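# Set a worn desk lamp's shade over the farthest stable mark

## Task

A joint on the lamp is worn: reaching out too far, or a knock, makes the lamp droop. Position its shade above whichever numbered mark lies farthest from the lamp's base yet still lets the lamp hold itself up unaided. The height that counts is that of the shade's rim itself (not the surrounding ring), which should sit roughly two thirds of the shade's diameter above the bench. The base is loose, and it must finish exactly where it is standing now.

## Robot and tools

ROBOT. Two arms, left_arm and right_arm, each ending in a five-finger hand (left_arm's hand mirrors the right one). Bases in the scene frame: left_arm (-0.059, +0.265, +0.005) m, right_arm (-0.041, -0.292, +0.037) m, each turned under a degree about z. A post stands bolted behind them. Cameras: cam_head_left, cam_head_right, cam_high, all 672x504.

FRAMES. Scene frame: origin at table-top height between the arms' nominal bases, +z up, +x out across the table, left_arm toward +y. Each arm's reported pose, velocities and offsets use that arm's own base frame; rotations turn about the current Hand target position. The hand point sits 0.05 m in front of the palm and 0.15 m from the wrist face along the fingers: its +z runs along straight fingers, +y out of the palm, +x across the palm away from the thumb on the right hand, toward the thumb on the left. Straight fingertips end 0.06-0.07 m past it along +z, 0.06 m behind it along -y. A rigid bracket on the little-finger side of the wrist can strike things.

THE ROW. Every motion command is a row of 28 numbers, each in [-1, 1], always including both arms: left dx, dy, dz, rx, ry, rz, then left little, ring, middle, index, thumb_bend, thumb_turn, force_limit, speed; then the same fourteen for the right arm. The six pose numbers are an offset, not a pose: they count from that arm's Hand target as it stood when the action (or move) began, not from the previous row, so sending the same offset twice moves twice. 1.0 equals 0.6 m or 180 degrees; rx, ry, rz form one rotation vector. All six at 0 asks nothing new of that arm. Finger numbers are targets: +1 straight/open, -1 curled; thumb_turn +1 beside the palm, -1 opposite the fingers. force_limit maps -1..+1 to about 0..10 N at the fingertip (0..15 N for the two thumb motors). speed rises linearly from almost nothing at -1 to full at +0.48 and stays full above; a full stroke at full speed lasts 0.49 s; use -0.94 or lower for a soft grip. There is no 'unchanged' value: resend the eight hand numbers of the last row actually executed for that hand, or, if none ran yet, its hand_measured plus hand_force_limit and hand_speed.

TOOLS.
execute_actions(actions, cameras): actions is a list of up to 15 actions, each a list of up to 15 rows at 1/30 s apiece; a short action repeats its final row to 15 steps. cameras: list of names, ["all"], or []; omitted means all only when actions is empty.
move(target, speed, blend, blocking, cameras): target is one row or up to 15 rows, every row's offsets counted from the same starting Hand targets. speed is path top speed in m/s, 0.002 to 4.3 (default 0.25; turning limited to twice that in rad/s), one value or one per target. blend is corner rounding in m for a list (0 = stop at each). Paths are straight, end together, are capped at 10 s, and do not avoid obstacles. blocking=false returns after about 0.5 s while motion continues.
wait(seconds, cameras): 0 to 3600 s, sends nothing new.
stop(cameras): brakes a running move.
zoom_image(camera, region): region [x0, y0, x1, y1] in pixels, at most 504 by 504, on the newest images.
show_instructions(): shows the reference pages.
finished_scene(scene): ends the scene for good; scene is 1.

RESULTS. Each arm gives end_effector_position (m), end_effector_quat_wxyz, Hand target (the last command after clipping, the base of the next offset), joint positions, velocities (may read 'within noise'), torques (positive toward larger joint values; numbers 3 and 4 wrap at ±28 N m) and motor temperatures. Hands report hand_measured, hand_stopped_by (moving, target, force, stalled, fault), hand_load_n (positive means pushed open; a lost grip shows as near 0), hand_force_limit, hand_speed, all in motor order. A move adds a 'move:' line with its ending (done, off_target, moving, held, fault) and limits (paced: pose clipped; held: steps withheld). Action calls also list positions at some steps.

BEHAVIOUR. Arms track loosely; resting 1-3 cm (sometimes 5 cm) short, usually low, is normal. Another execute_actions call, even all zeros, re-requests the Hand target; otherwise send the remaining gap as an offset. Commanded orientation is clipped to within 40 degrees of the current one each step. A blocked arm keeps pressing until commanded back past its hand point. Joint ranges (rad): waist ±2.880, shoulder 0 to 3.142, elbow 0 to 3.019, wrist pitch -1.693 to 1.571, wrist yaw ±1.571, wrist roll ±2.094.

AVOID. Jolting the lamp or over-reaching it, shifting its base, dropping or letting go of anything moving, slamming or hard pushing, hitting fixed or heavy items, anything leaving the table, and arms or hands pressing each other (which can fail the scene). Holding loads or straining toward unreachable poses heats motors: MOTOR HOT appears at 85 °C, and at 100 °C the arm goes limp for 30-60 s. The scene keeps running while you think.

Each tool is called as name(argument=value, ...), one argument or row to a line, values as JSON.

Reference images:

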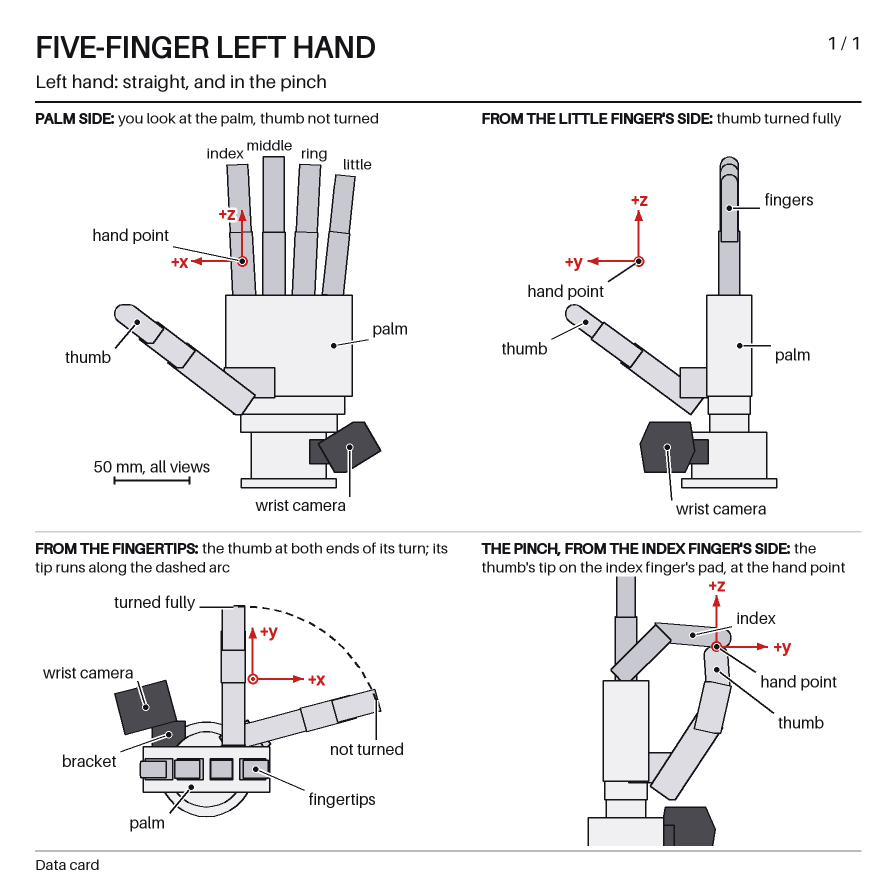

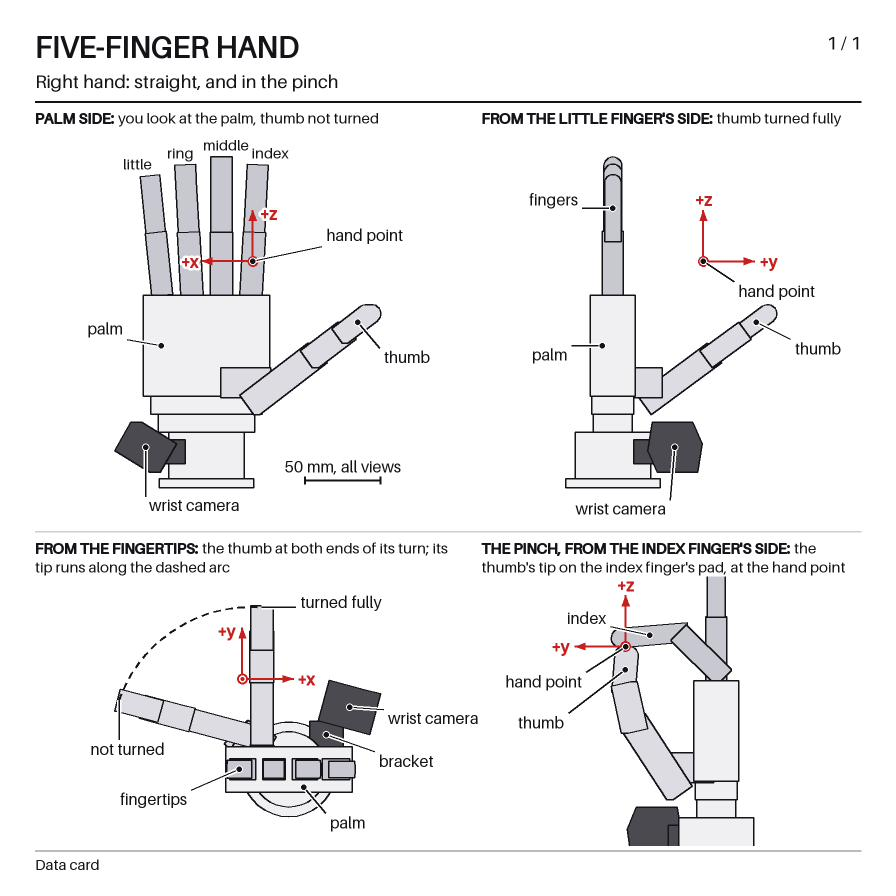

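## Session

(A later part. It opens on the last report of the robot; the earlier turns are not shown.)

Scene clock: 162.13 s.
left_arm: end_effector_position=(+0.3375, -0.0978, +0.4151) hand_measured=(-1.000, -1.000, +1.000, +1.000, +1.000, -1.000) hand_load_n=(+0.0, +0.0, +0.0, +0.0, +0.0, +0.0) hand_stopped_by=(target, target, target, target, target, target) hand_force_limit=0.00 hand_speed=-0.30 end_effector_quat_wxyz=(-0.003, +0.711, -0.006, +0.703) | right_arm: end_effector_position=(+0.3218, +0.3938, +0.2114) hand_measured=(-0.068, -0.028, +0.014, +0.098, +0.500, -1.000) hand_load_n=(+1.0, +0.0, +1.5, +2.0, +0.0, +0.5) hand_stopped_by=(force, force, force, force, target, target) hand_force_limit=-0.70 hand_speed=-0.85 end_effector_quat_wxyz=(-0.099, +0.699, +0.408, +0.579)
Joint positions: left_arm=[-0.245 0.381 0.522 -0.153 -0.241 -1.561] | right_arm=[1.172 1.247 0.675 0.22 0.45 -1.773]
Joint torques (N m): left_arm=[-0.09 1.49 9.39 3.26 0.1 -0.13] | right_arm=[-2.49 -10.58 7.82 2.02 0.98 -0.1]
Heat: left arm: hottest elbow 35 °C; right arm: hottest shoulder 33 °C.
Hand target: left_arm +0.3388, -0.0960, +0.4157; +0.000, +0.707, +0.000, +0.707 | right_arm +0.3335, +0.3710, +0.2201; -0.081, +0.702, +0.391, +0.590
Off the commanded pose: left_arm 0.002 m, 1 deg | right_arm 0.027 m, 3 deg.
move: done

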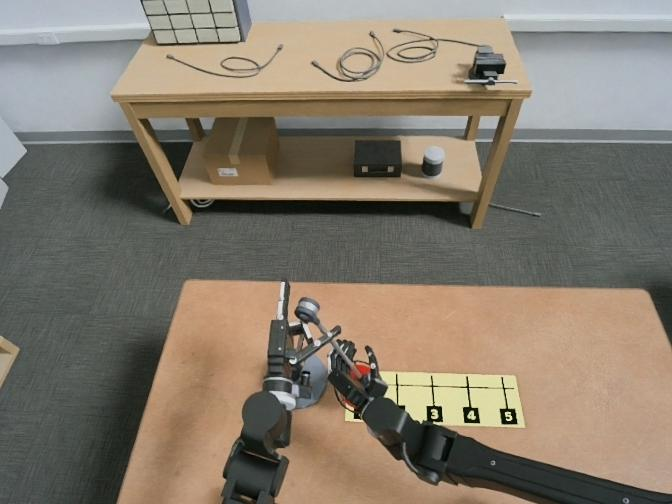

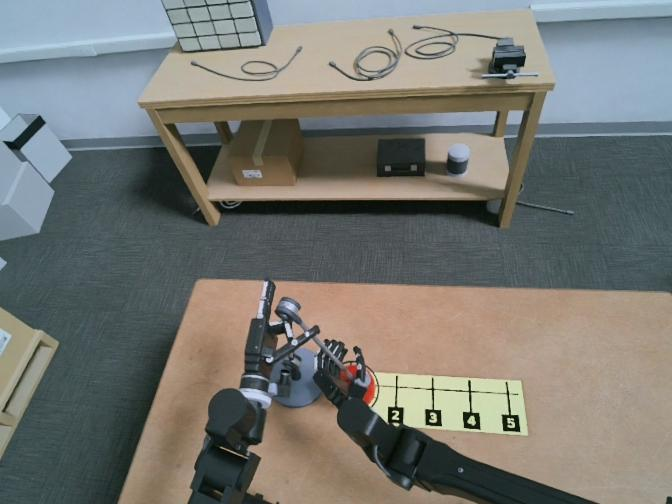

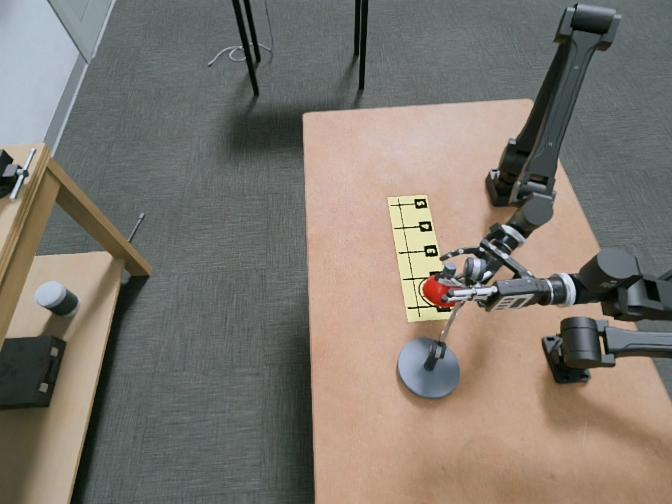

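move(
  target=[
    [0,-0.03,0.003,0,0,0,-1,-1,1,1,1,-1,-0.6,-0.3,0,0,0,0,0,0,-0.4,-0.4,-0.4,-0.4,0.5,-1,-0.7,-0.85],
    [0,-0.03,0.003,0,0,0,-1,-1,1,1,-0.35,-1,-0.6,-0.9,0,0,0,0,0,0,-0.4,-0.4,-0.4,-0.4,0.5,-1,-0.7,-0.85],
  ],
  cameras=["all"],
  speed=0.04,
)

zoom_image(
  camera="cam_head_left",
  region=[240, 260, 400, 420],
)

zoom_image(
  camera="cam_high",
  region=[400, 200, 560, 360],
)

zoom_image(
  camera="cam_head_right",
  region=[220, 260, 380, 420],
)

Scene clock: 168.73 s.
left_arm: end_effector_position=(+0.3375, -0.1121, +0.4135) hand_measured=(-1.000, -1.000, +1.000, +1.000, +0.294, -1.000) hand_load_n=(+0.0, +0.0, +0.0, +0.0, +0.0, -0.5) hand_stopped_by=(target, target, target, target, moving, target) hand_force_limit=-0.60 hand_speed=-0.90 end_effector_quat_wxyz=(-0.007, +0.712, -0.004, +0.702) | right_arm: end_effector_position=(+0.3224, +0.3934, +0.2115) hand_measured=(-0.068, -0.028, +0.014, +0.098, +0.500, -1.000) hand_load_n=(+1.5, +0.0, +1.0, +1.5, +0.0, +0.0) hand_stopped_by=(force, force, force, force, target, target) hand_force_limit=-0.70 hand_speed=-0.85 end_effector_quat_wxyz=(-0.098, +0.699, +0.408, +0.579)
Joint positions: left_arm=[-0.348 0.397 0.522 -0.139 -0.351 -1.561] | right_arm=[1.17 1.247 0.675 0.22 0.449 -1.774]
Joint torques (N m): left_arm=[-1.08 2.55 9.83 3.21 -0.02 -0.14] | right_arm=[-2.9 -10.23 7.86 1.65 0.95 -0.17]
Heat: left arm: hottest elbow 35 °C; right arm: hottest shoulder 33 °C.
Hand target: left_arm +0.3388, -0.1140, +0.4175; +0.000, +0.707, +0.000, +0.707 | right_arm +0.3335, +0.3711, +0.2201; -0.080, +0.702, +0.391, +0.590
Off the commanded pose: left_arm 0.005 m, 1 deg | right_arm 0.026 m, 3 deg.
move: moving (left_arm; no rest 5 s after target 2's new numbers were sent)

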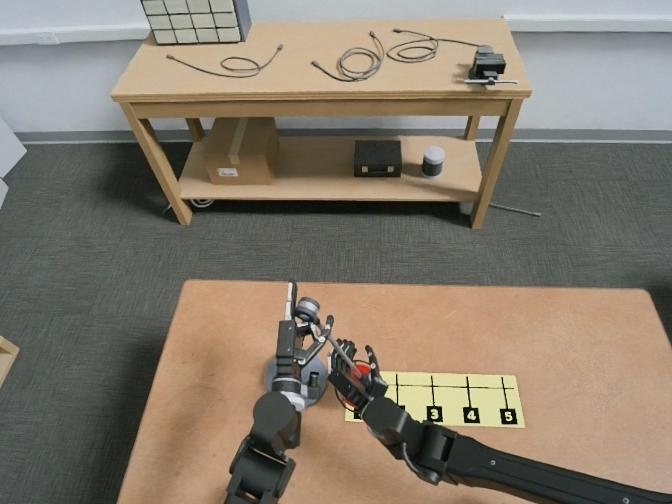

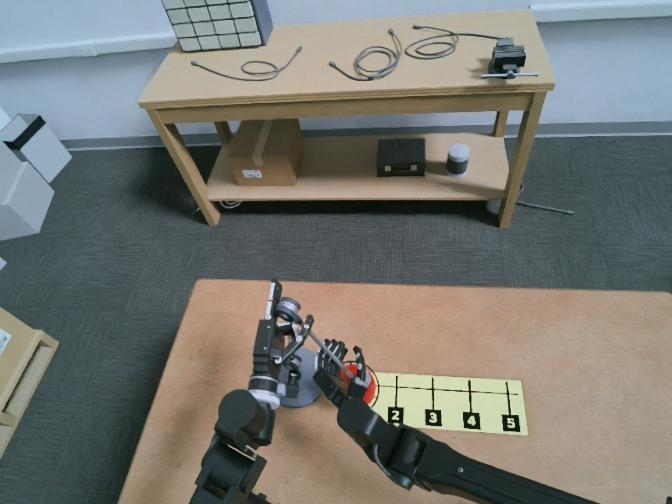

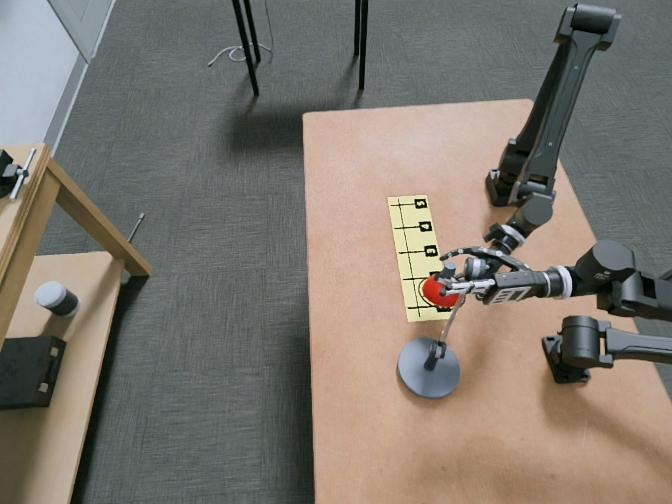

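Scaled by 3.150 from the camera's image (finer frame: 960x720).

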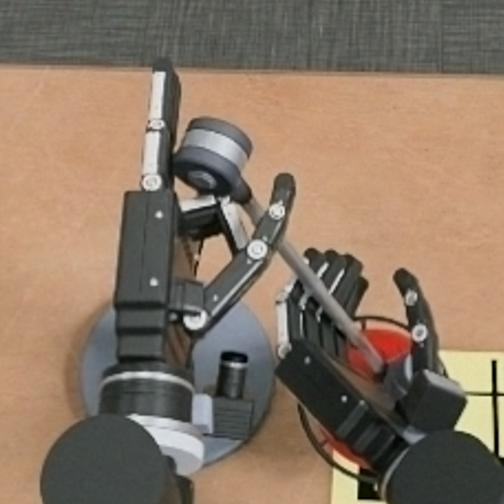

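Scaled by 3.150 from the camera's image (finer frame: 960x720).

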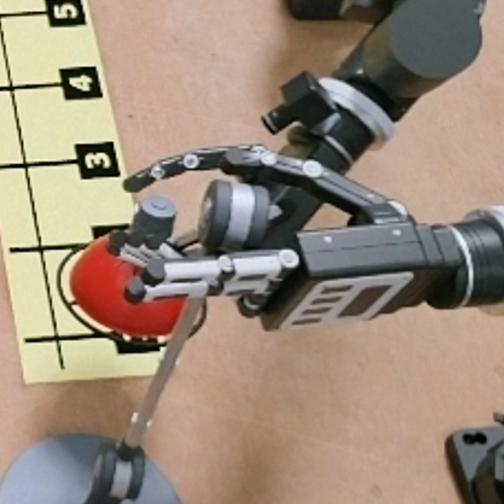

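Scaled by 3.150 from the camera's image (finer frame: 960x720).

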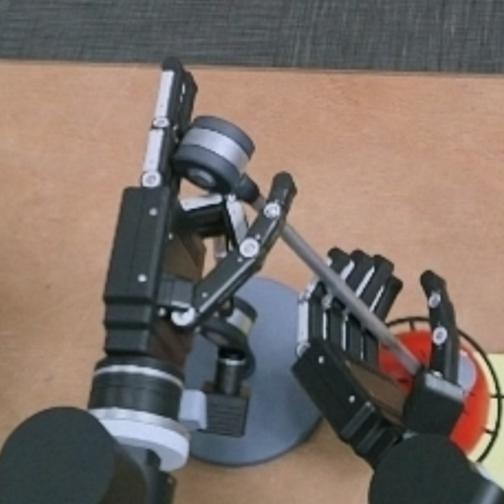

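move(
  target=[
    [0,-0.005,0.003,0,0,0,-1,-1,1,1,-0.36,-1,-0.6,-0.85,0,0,0,0,0,0,-0.4,-0.4,-0.4,-0.4,0.5,-1,-0.7,-0.85],
  ],
  cameras=["cam_high","cam_head_left"],
  speed=0.04,
)

zoom_image(
  camera="cam_head_left",
  region=[240, 260, 400, 420],
)

zoom_image(
  camera="cam_high",
  region=[400, 200, 560, 360],
)

Scene clock: 170.83 s.
left_arm: end_effector_position=(+0.3378, -0.1141, +0.4123) hand_measured=(-1.000, -1.000, +1.000, +1.000, -0.094, -1.000) hand_load_n=(+0.0, +0.0, +0.0, +0.0, +3.0, -0.5) hand_stopped_by=(target, target, target, target, force, target) hand_force_limit=-0.60 hand_speed=-0.85 end_effector_quat_wxyz=(-0.008, +0.713, -0.003, +0.701) | right_arm: end_effector_position=(+0.3228, +0.3930, +0.2115) hand_measured=(-0.068, -0.028, +0.014, +0.098, +0.500, -1.000) hand_load_n=(+2.0, +0.0, +1.0, +1.5, +0.0, +0.5) hand_stopped_by=(force, force, force, force, target, target) hand_force_limit=-0.70 hand_speed=-0.85 end_effector_quat_wxyz=(-0.097, +0.699, +0.408, +0.579)
Joint positions: left_arm=[-0.364 0.4 0.522 -0.139 -0.37 -1.561] | right_arm=[1.169 1.247 0.675 0.22 0.449 -1.774]
Joint torques (N m): left_arm=[-1.32 3.14 10.51 3.18 -0.01 -0.13] | right_arm=[-2.32 -9.76 7.43 1.83 0.98 -0.13]
Heat: left arm: hottest elbow 35 °C; right arm: hottest shoulder 33 °C.
Hand target: left_arm +0.3389, -0.1170, +0.4192; +0.000, +0.707, +0.000, +0.707 | right_arm +0.3335, +0.3711, +0.2201; -0.080, +0.702, +0.391, +0.590
Off the commanded pose: left_arm 0.008 m, 1 deg | right_arm 0.026 m, 3 deg.
move: done
Images, in order (width x height): cam_head_left 672x504, cam_high 672x504.

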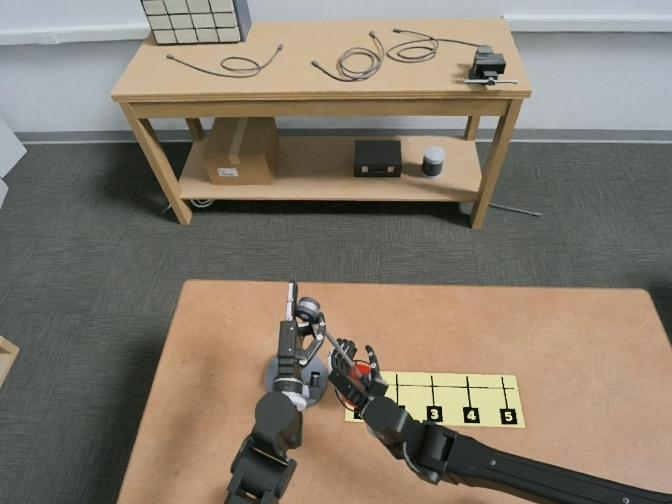

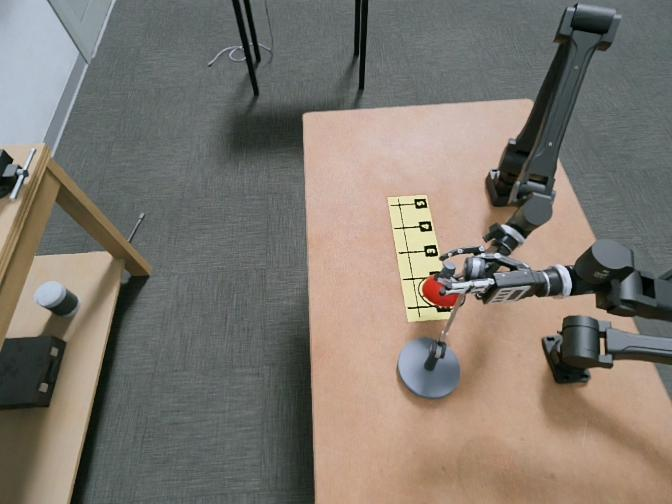

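Scaled by 3.150 from the camera's image (finer frame: 960x720).

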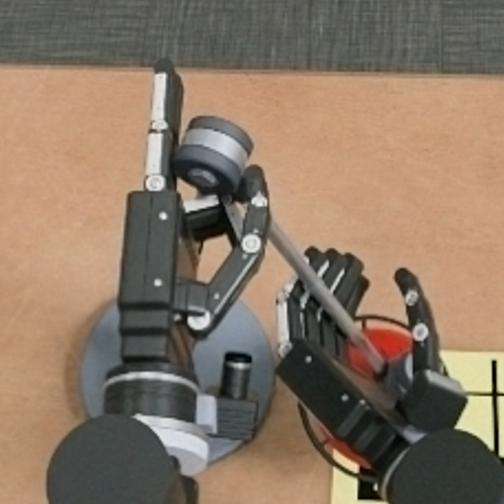

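Scaled by 3.150 from the camera's image (finer frame: 960x720).

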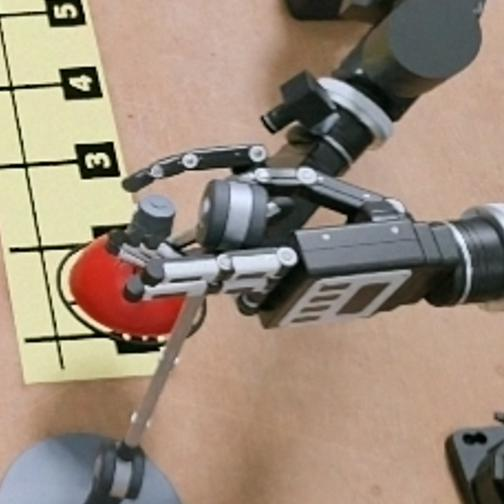

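move(
  target=[
    [0,0,0,0,0,0,-1,-1,1,1,-0.36,-1,-0.6,-0.85,-0.005,-0.015,-0.055,0,0,0,-0.4,-0.4,-0.4,-0.4,0.5,-1,-0.7,-0.85],
  ],
  cameras=["cam_high","cam_head_left"],
  speed=0.04,
)

zoom_image(
  camera="cam_head_left",
  region=[240, 260, 400, 420],
)

zoom_image(
  camera="cam_high",
  region=[400, 200, 560, 360],
)

Scene clock: 172.67 s.
left_arm: end_effector_position=(+0.3359, -0.1199, +0.4121) hand_measured=(-1.000, -1.000, +1.000, +1.000, -0.094, -1.000) hand_load_n=(+0.0, +0.0, +0.0, +0.0, +3.0, -0.5) hand_stopped_by=(target, target, target, target, force, target) hand_force_limit=-0.60 hand_speed=-0.85 end_effector_quat_wxyz=(-0.001, +0.713, -0.011, +0.701) | right_arm: end_effector_position=(+0.3221, +0.3838, +0.2039) hand_measured=(-0.068, -0.028, +0.014, +0.098, +0.500, -1.000) hand_load_n=(+5.5, +0.0, +0.5, +0.5, +0.0, +0.5) hand_stopped_by=(force, force, force, force, target, target) hand_force_limit=-0.70 hand_speed=-0.85 end_effector_quat_wxyz=(-0.103, +0.689, +0.400, +0.595)
Joint positions: left_arm=[-0.374 0.4 0.522 -0.139 -0.359 -1.561] | right_arm=[1.163 1.246 0.618 0.324 0.447 -1.79]
Joint torques (N m): left_arm=[-0.62 3.08 10.29 3.22 -0.42 -0.15] | right_arm=[-1.9 -6.95 5.98 2.11 0.89 0]
Heat: left arm: hottest elbow 35 °C; right arm: hottest shoulder 33 °C.
Hand target: left_arm +0.3388, -0.1170, +0.4193; +0.000, +0.707, +0.000, +0.707 | right_arm +0.3305, +0.3620, +0.1871; -0.081, +0.702, +0.391, +0.590
Off the commanded pose: left_arm 0.008 m, 2 deg | right_arm 0.029 m, 3 deg.
move: off_target (right_arm)
Images, in order (width x height): cam_head_left 672x504, cam_high 672x504.

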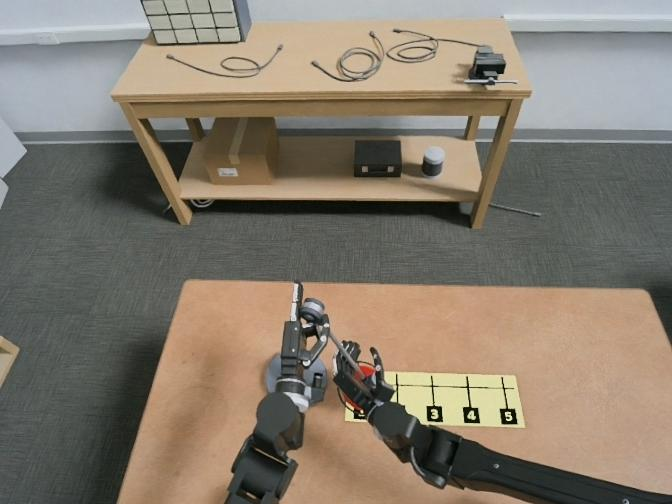

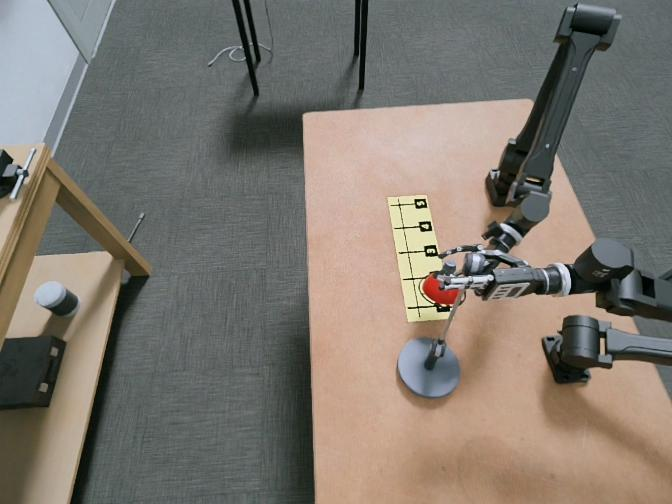

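Scaled by 3.150 from the camera's image (finer frame: 960x720).

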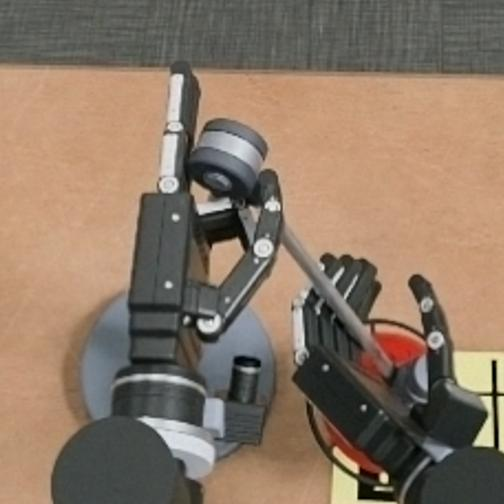

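Scaled by 3.150 from the camera's image (finer frame: 960x720).

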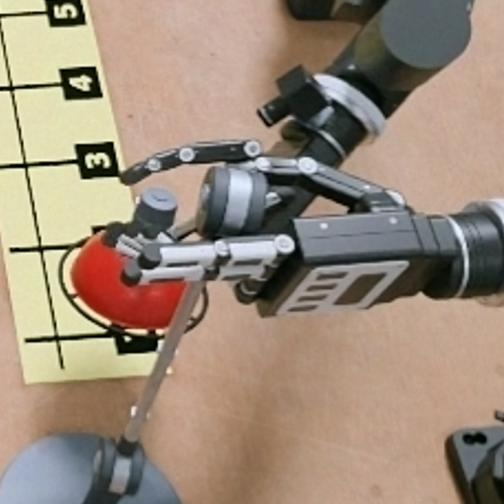

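move(
  target=[
    [0,0.025,0,0,0,0,-1,-1,1,1,-0.36,-1,-0.6,-0.85,0,0.02,0,0.12,0,0,-0.4,-0.4,-0.4,-0.4,0.5,-1,-0.7,-0.85],
  ],
  cameras=["cam_high","cam_head_left"],
  speed=0.04,
)

zoom_image(
  camera="cam_head_left",
  region=[240, 260, 400, 420],
)

zoom_image(
  camera="cam_high",
  region=[400, 200, 560, 360],
)

Scene clock: 178.33 s.
left_arm: end_effector_position=(+0.3393, -0.1102, +0.4123) hand_measured=(-1.000, -1.000, +1.000, +1.000, -0.094, -1.000) hand_load_n=(+0.5, +0.0, +0.0, +0.0, +3.0, +0.0) hand_stopped_by=(target, target, target, target, force, target) hand_force_limit=-0.60 hand_speed=-0.85 end_effector_quat_wxyz=(+0.003, +0.713, -0.014, +0.701) | right_arm: end_effector_position=(+0.3213, +0.3913, +0.1850) hand_measured=(-0.068, -0.028, +0.014, +0.098, +0.500, -1.000) hand_load_n=(+4.0, +0.0, +0.0, +0.0, +0.0, +0.0) hand_stopped_by=(force, force, force, force, target, target) hand_force_limit=-0.70 hand_speed=-0.85 end_effector_quat_wxyz=(-0.214, +0.673, +0.302, +0.640)
Joint positions: left_arm=[-0.295 0.4 0.522 -0.139 -0.271 -1.561] | right_arm=[1.151 1.349 0.523 0.73 0.405 -1.633]
Joint torques (N m): left_arm=[1.08 0.56 10.19 2.59 -0.26 -0.17] | right_arm=[-1.85 -8.76 5.89 3.49 0.83 0.16]
Heat: left arm: hottest elbow 36 °C; right arm: hottest shoulder 33 °C.
Hand target: left_arm +0.3388, -0.1020, +0.4193; +0.000, +0.707, +0.000, +0.707 | right_arm +0.3306, +0.3740, +0.1872; -0.211, +0.675, +0.273, +0.653
Off the commanded pose: left_arm 0.011 m, 2 deg | right_arm 0.020 m, 4 deg.
move: off_target (left_arm, right_arm)
Images, in order (width x height): cam_head_left 672x504, cam_high 672x504.

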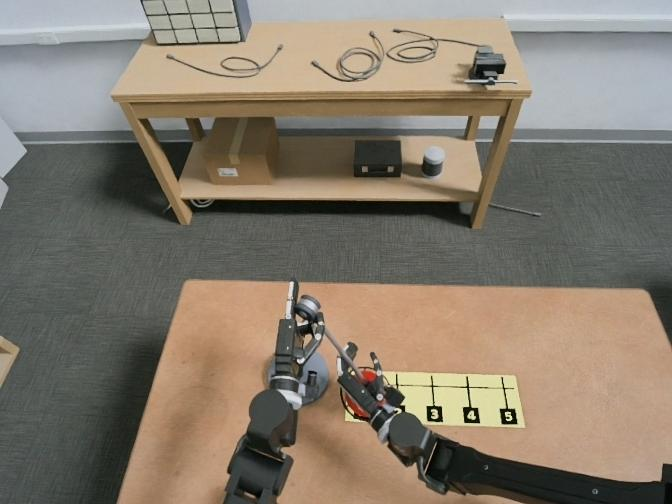

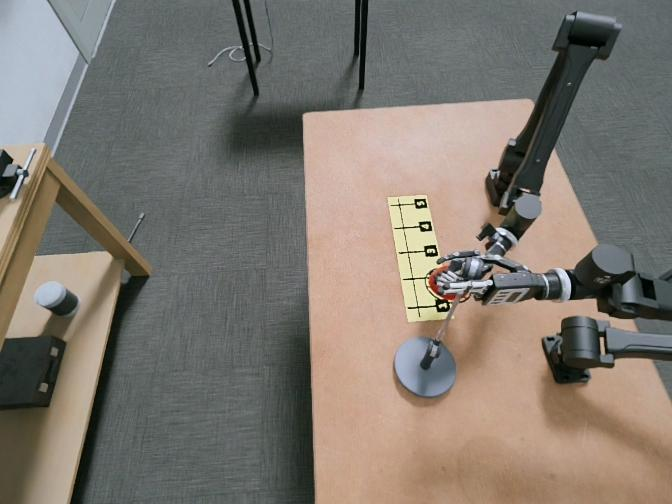

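Scaled by 3.150 from the camera's image (finer frame: 960x720).

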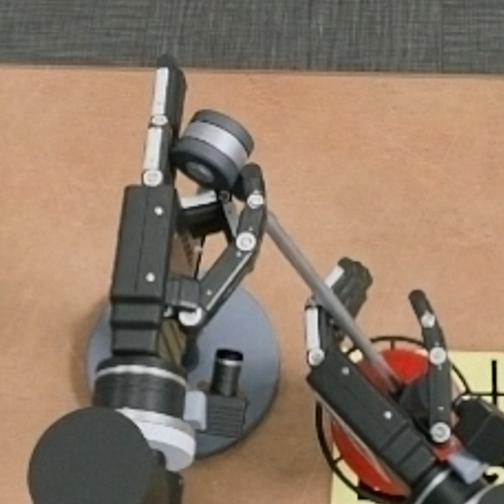

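Scaled by 3.150 from the camera's image (finer frame: 960x720).

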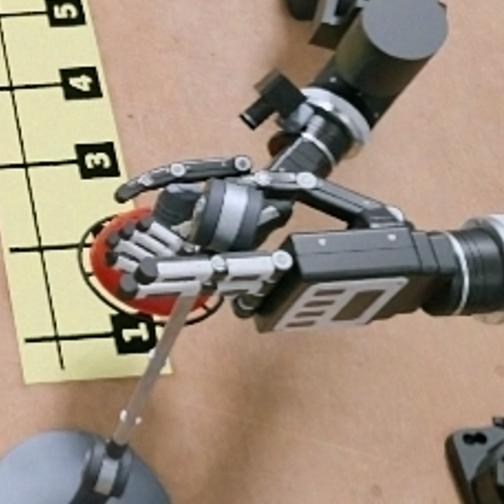

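move(
  target=[
    [0,0,0,0,0,0,-1,-1,1,1,-0.36,-1,-0.6,-0.85,-0.01,-0.06,0.02,-0.03,0,0,-0.4,-0.4,-0.4,-0.4,0.5,-1,-0.7,-0.85],
  ],
  cameras=["cam_high","cam_head_left"],
  speed=0.04,
)

zoom_image(
  camera="cam_head_left",
  region=[240, 270, 420, 450],
)

zoom_image(
  camera="cam_high",
  region=[380, 210, 560, 410],
)

Scene clock: 181.07 s.
left_arm: end_effector_position=(+0.3390, -0.1111, +0.4123) hand_measured=(-1.000, -1.000, +1.000, +1.000, -0.094, -1.000) hand_load_n=(+0.0, +0.0, +0.0, +0.0, +3.5, +0.0) hand_stopped_by=(target, target, target, target, force, target) hand_force_limit=-0.60 hand_speed=-0.85 end_effector_quat_wxyz=(+0.005, +0.713, -0.016, +0.701) | right_arm: end_effector_position=(+0.3156, +0.3615, +0.1905) hand_measured=(-0.068, -0.028, +0.014, +0.098, +0.500, -1.000) hand_load_n=(+5.0, +0.0, +0.0, +0.0, +0.0, -0.5) hand_stopped_by=(force, force, force, force, target, target) hand_force_limit=-0.70 hand_speed=-0.85 end_effector_quat_wxyz=(-0.188, +0.680, +0.331, +0.627)
Joint positions: left_arm=[-0.295 0.4 0.522 -0.139 -0.266 -1.561] | right_arm=[1.13 1.223 0.477 0.591 0.382 -1.674]
Joint torques (N m): left_arm=[0.26 1.32 10.04 2.56 -0.44 -0.17] | right_arm=[-2.26 -9.93 6.22 2.1 0.92 0.09]
Heat: left arm: hottest elbow 36 °C; right arm: hottest shoulder 33 °C.
Hand target: left_arm +0.3388, -0.1020, +0.4193; +0.000, +0.707, +0.000, +0.707 | right_arm +0.3245, +0.3380, +0.1991; -0.179, +0.684, +0.304, +0.639
Off the commanded pose: left_arm 0.011 m, 2 deg | right_arm 0.027 m, 4 deg.
move: off_target (right_arm)
Images, in order (width x height): cam_head_left 672x504, cam_high 672x504.

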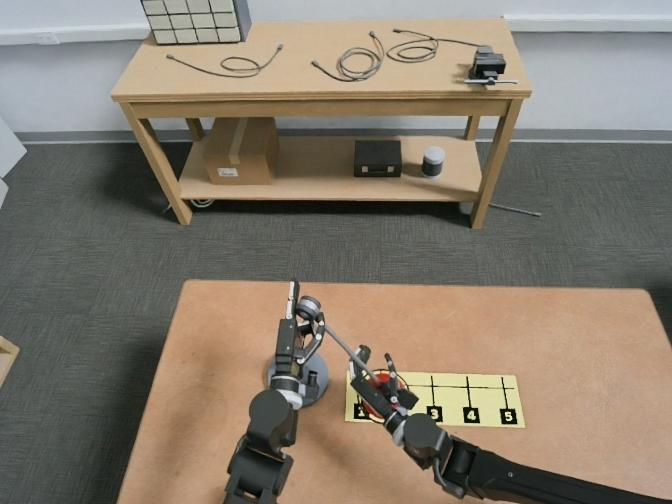

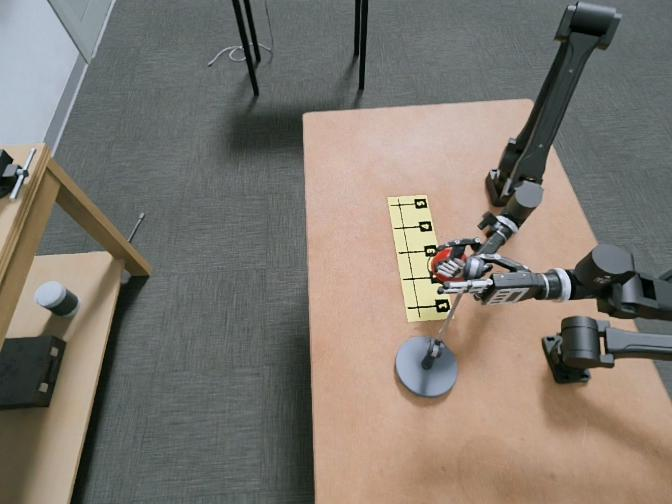

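Scaled by 2.800 from the camera's image (finer frame: 960x720).

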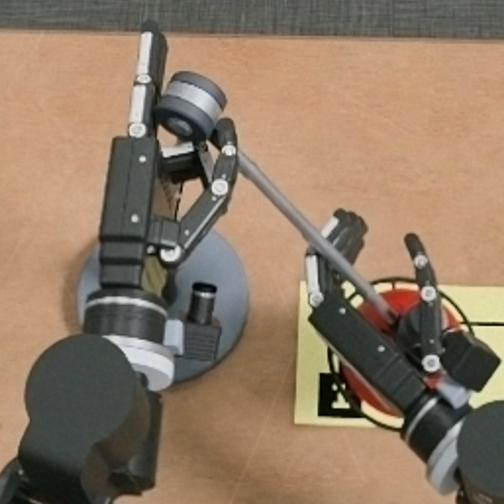

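Scaled by 2.520 from the camera's image (finer frame: 960x720).

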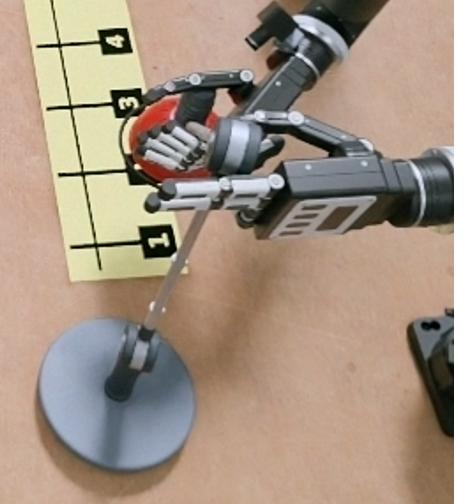

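move(
  target=[
    [0,0,0,0,0,0,-1,-1,1,1,-0.36,-1,-0.6,-0.85,0.07,-0.03,0.015,0,0,0,-0.4,-0.4,-0.4,-0.4,0.5,-1,-0.7,-0.85],
  ],
  cameras=["cam_high","cam_head_left"],
  speed=0.04,
)

zoom_image(
  camera="cam_head_left",
  region=[240, 270, 420, 450],
)

zoom_image(
  camera="cam_high",
  region=[380, 210, 560, 410],
)

Scene clock: 183.47 s.
left_arm: end_effector_position=(+0.3386, -0.1122, +0.4121) hand_measured=(-1.000, -1.000, +1.000, +1.000, -0.094, -1.000) hand_load_n=(+0.0, -0.5, +0.0, +0.0, +4.5, -1.0) hand_stopped_by=(target, target, target, target, force, target) hand_force_limit=-0.60 hand_speed=-0.85 end_effector_quat_wxyz=(+0.007, +0.713, -0.018, +0.701) | right_arm: end_effector_position=(+0.3423, +0.3513, +0.1925) hand_measured=(-0.068, -0.028, +0.014, +0.098, +0.500, -1.000) hand_load_n=(+5.0, +0.0, +0.0, +0.0, +1.0, -3.0) hand_stopped_by=(force, force, force, force, target, target) hand_force_limit=-0.70 hand_speed=-0.85 end_effector_quat_wxyz=(-0.193, +0.670, +0.359, +0.621)
Joint positions: left_arm=[-0.294 0.4 0.522 -0.139 -0.26 -1.561] | right_arm=[1.015 1.211 0.477 0.575 0.22 -1.727]
Joint torques (N m): left_arm=[0.44 0.67 10.28 2.55 -0.71 -0.11] | right_arm=[-4.84 -8.88 8.54 1.7 1.48 0.33]
Heat: left arm: hottest elbow 36 °C; right arm: hottest shoulder 33 °C.
Hand target: left_arm +0.3389, -0.1019, +0.4190; +0.000, +0.707, +0.000, +0.707 | right_arm +0.3665, +0.3200, +0.2081; -0.179, +0.684, +0.304, +0.639
Off the commanded pose: left_arm 0.012 m, 2 deg | right_arm 0.043 m, 7 deg.
move: off_target (right_arm)
Images, in order (width x height): cam_head_left 672x504, cam_high 672x504.

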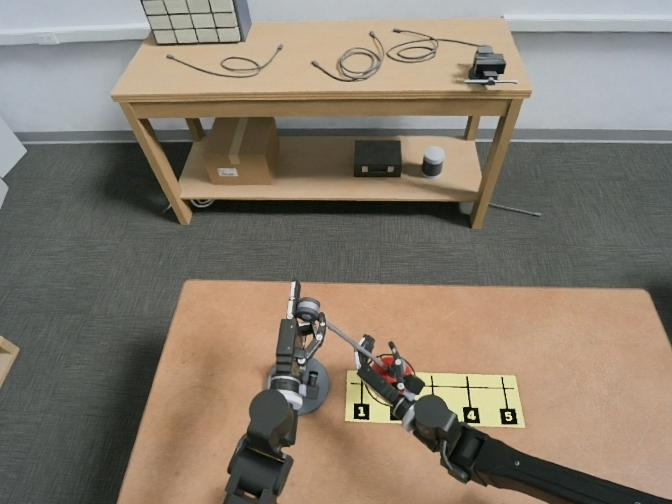

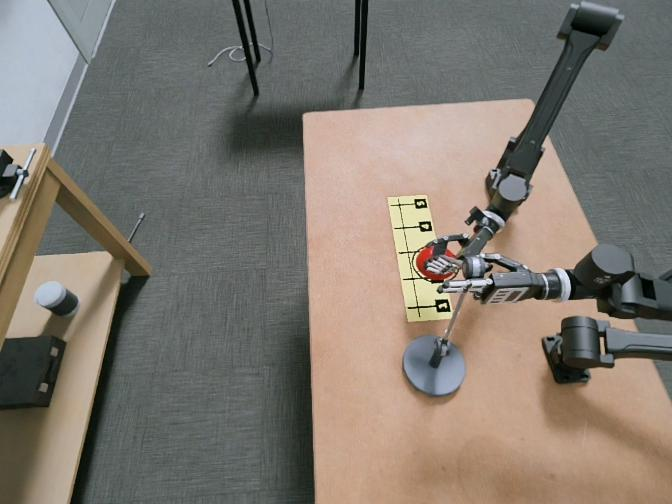

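Scaled by 2.800 from the camera's image (finer frame: 960x720).

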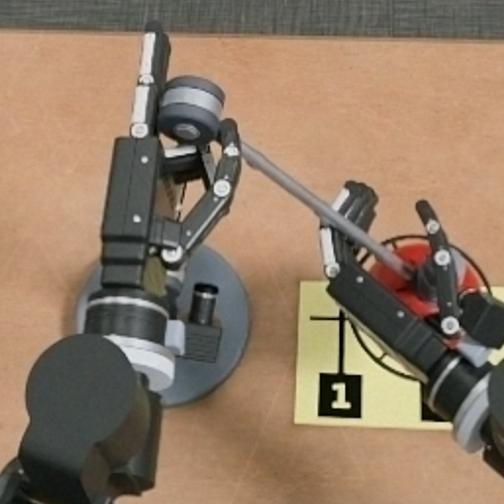

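Scaled by 2.520 from the camera's image (finer frame: 960x720).

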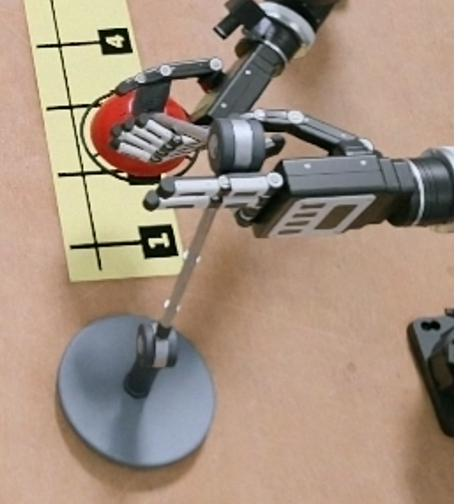

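move(
  target=[
    [0,0,0,0,0,0,-1,-1,1,1,-0.36,-1,-0.6,-0.85,0.04,-0.05,0.035,-0.04,0,0,-0.4,-0.4,-0.4,-0.4,0.5,-1,-0.7,-0.85],
  ],
  cameras=["cam_high","cam_head_left"],
  speed=0.04,
)

zoom_image(
  camera="cam_head_left",
  region=[240, 270, 440, 450],
)

zoom_image(
  camera="cam_high",
  region=[380, 210, 560, 410],
)

Scene clock: 186.63 s.
left_arm: end_effector_position=(+0.3381, -0.1135, +0.4121) hand_measured=(-1.000, -1.000, +1.000, +1.000, -0.094, -1.000) hand_load_n=(+0.0, -0.5, +0.0, +0.0, +6.0, -1.0) hand_stopped_by=(target, target, target, target, force, target) hand_force_limit=-0.60 hand_speed=-0.85 end_effector_quat_wxyz=(+0.009, +0.713, -0.020, +0.701) | right_arm: end_effector_position=(+0.3568, +0.3268, +0.2032) hand_measured=(-0.068, -0.028, +0.014, +0.098, +0.500, -1.000) hand_load_n=(+5.0, +0.0, +0.0, +0.0, +1.5, -4.5) hand_stopped_by=(force, force, force, force, target, target) hand_force_limit=-0.70 hand_speed=-0.85 end_effector_quat_wxyz=(-0.153, +0.671, +0.415, +0.595)
Joint positions: left_arm=[-0.294 0.4 0.522 -0.139 -0.253 -1.561] | right_arm=[0.926 1.112 0.5 0.362 0.116 -1.843]
Joint torques (N m): left_arm=[0.38 0.73 10.03 2.48 -0.93 -0.09] | right_arm=[-5.89 -8 11.25 1.47 1.8 0.55]
Heat: left arm: hottest elbow 36 °C; right arm: hottest wrist yaw 34 °C.
Hand target: left_arm +0.3389, -0.1020, +0.4190; +0.000, +0.707, +0.000, +0.707 | right_arm +0.3904, +0.2901, +0.2289; -0.135, +0.694, +0.343, +0.618
Off the commanded pose: left_arm 0.013 m, 3 deg | right_arm 0.056 m, 9 deg.
move: off_target (right_arm)
Images, in order (width x height): cam_head_left 672x504, cam_high 672x504.

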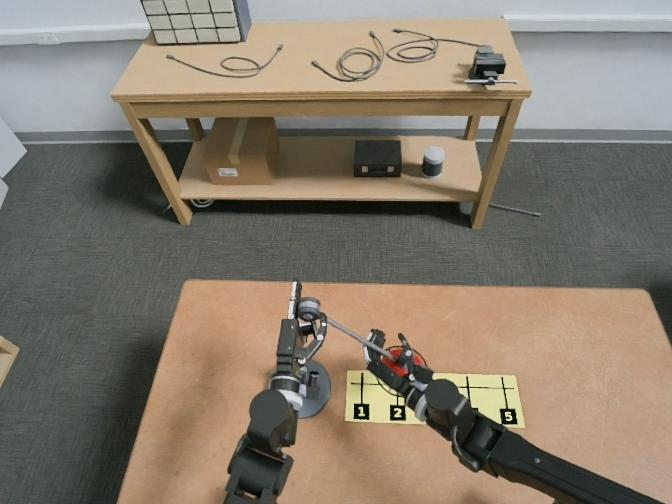

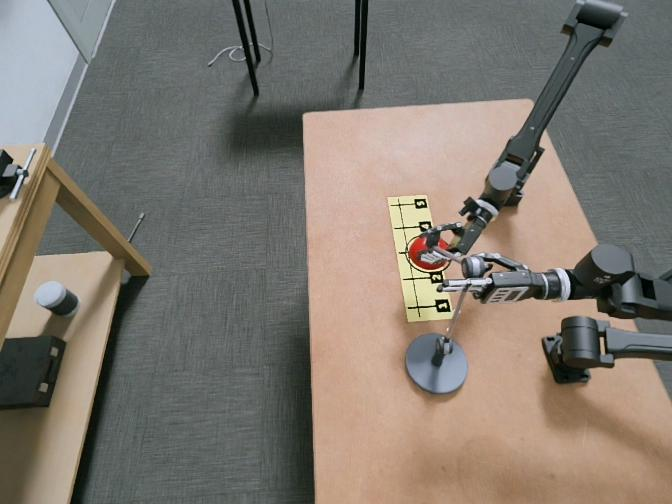

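Scaled by 2.520 from the camera's image (finer frame: 960x720).

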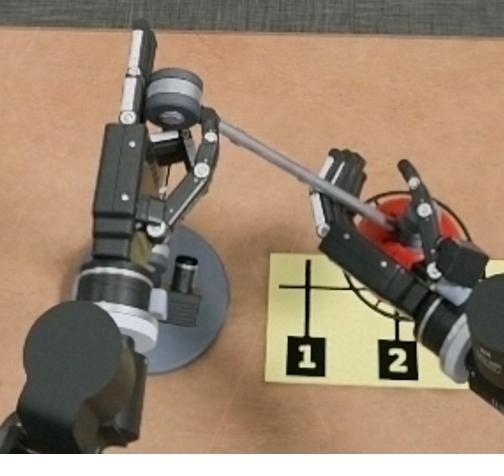

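Scaled by 2.520 from the camera's image (finer frame: 960x720).

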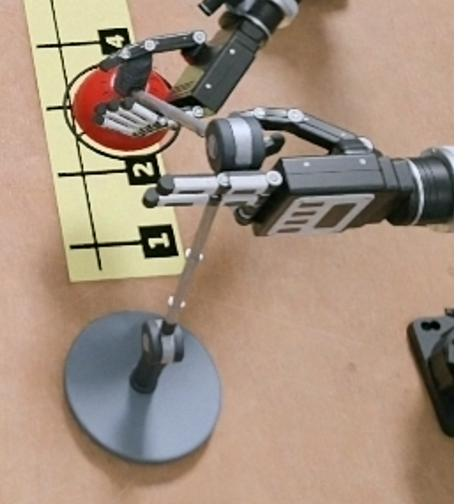

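move(
  target=[
    [0,0.03,0,0,0,0,-1,-1,1,1,-0.36,-1,-0.6,-0.85,0,-0.05,0.04,-0.02,0,0,-0.4,-0.4,-0.4,-0.4,0.5,-1,-0.7,-0.85],
  ],
  cameras=["cam_high","cam_head_left"],
  speed=0.04,
)

zoom_image(
  camera="cam_head_left",
  region=[240, 270, 440, 450],
)

zoom_image(
  camera="cam_high",
  region=[380, 210, 560, 410],
)

Scene clock: 189.33 s.
left_arm: end_effector_position=(+0.3356, -0.1143, +0.4115) hand_measured=(-1.000, -1.000, +1.000, +1.000, -0.092, -1.000) hand_load_n=(+0.0, -0.5, +0.0, +0.0, +10.5, -0.5) hand_stopped_by=(target, target, target, target, force, target) hand_force_limit=-0.60 hand_speed=-0.85 end_effector_quat_wxyz=(+0.028, +0.712, -0.044, +0.700) | right_arm: end_effector_position=(+0.3570, +0.3052, +0.2196) hand_measured=(-0.068, -0.028, +0.014, +0.098, +0.500, -1.000) hand_load_n=(+8.0, +0.0, +0.0, +0.0, +3.0, -7.5) hand_stopped_by=(force, force, force, force, target, target) hand_force_limit=-0.70 hand_speed=-0.85 end_effector_quat_wxyz=(-0.126, +0.668, +0.453, +0.577)
Joint positions: left_arm=[-0.222 0.397 0.522 -0.144 -0.12 -1.55] | right_arm=[0.878 1.008 0.516 0.185 0.064 -1.931]
Joint torques (N m): left_arm=[3.6 -0.73 9.98 2.19 -1.77 -0.25] | right_arm=[-6.53 -8.18 11.9 1.92 1.88 0.78]
Heat: left arm: hottest elbow 36 °C; right arm: hottest wrist yaw 34 °C.
Hand target: left_arm +0.3389, -0.0840, +0.4190; +0.000, +0.707, +0.000, +0.707 | right_arm +0.3905, +0.2600, +0.2532; -0.114, +0.698, +0.362, +0.607
Off the commanded pose: left_arm 0.031 m, 6 deg | right_arm 0.065 m, 12 deg.
move: off_target (left_arm, right_arm)
Images, in order (width x height): cam_head_left 672x504, cam_high 672x504.

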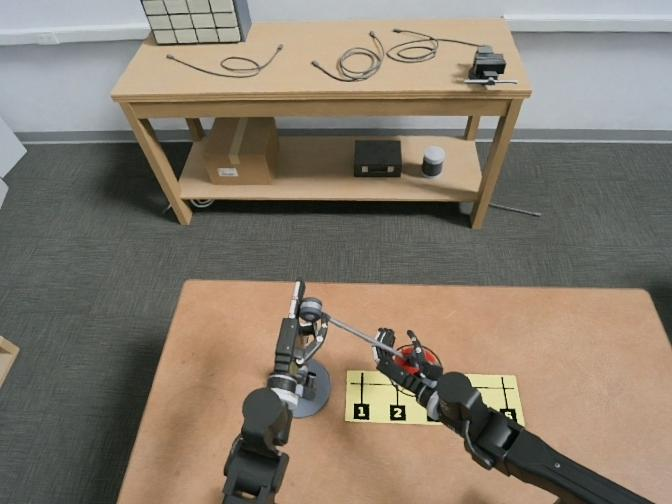

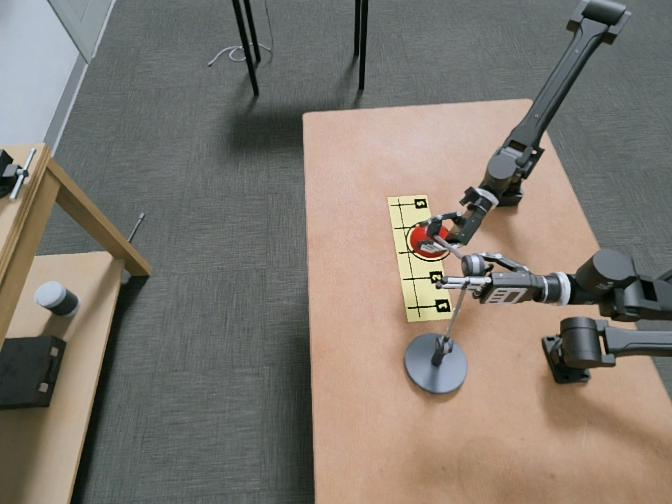

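Scaled by 2.520 from the camera's image (finer frame: 960x720).

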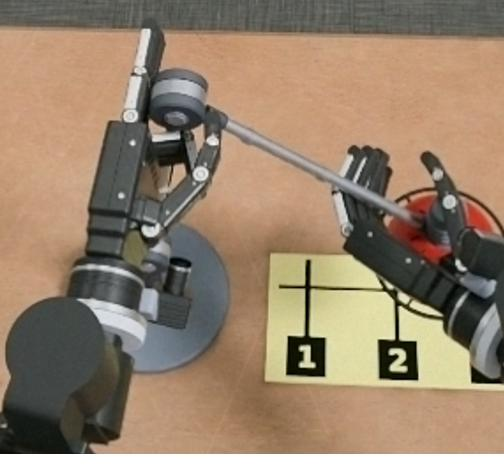

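Scaled by 2.520 from the camera's image (finer frame: 960x720).

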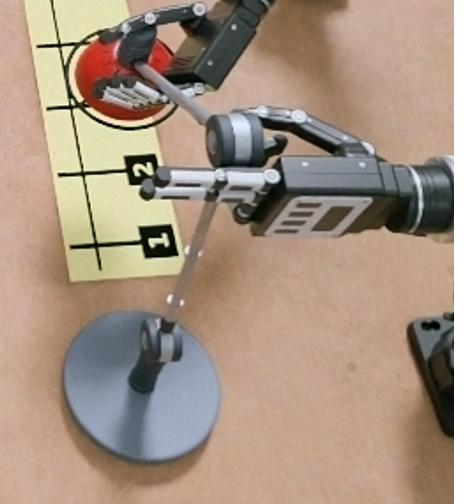

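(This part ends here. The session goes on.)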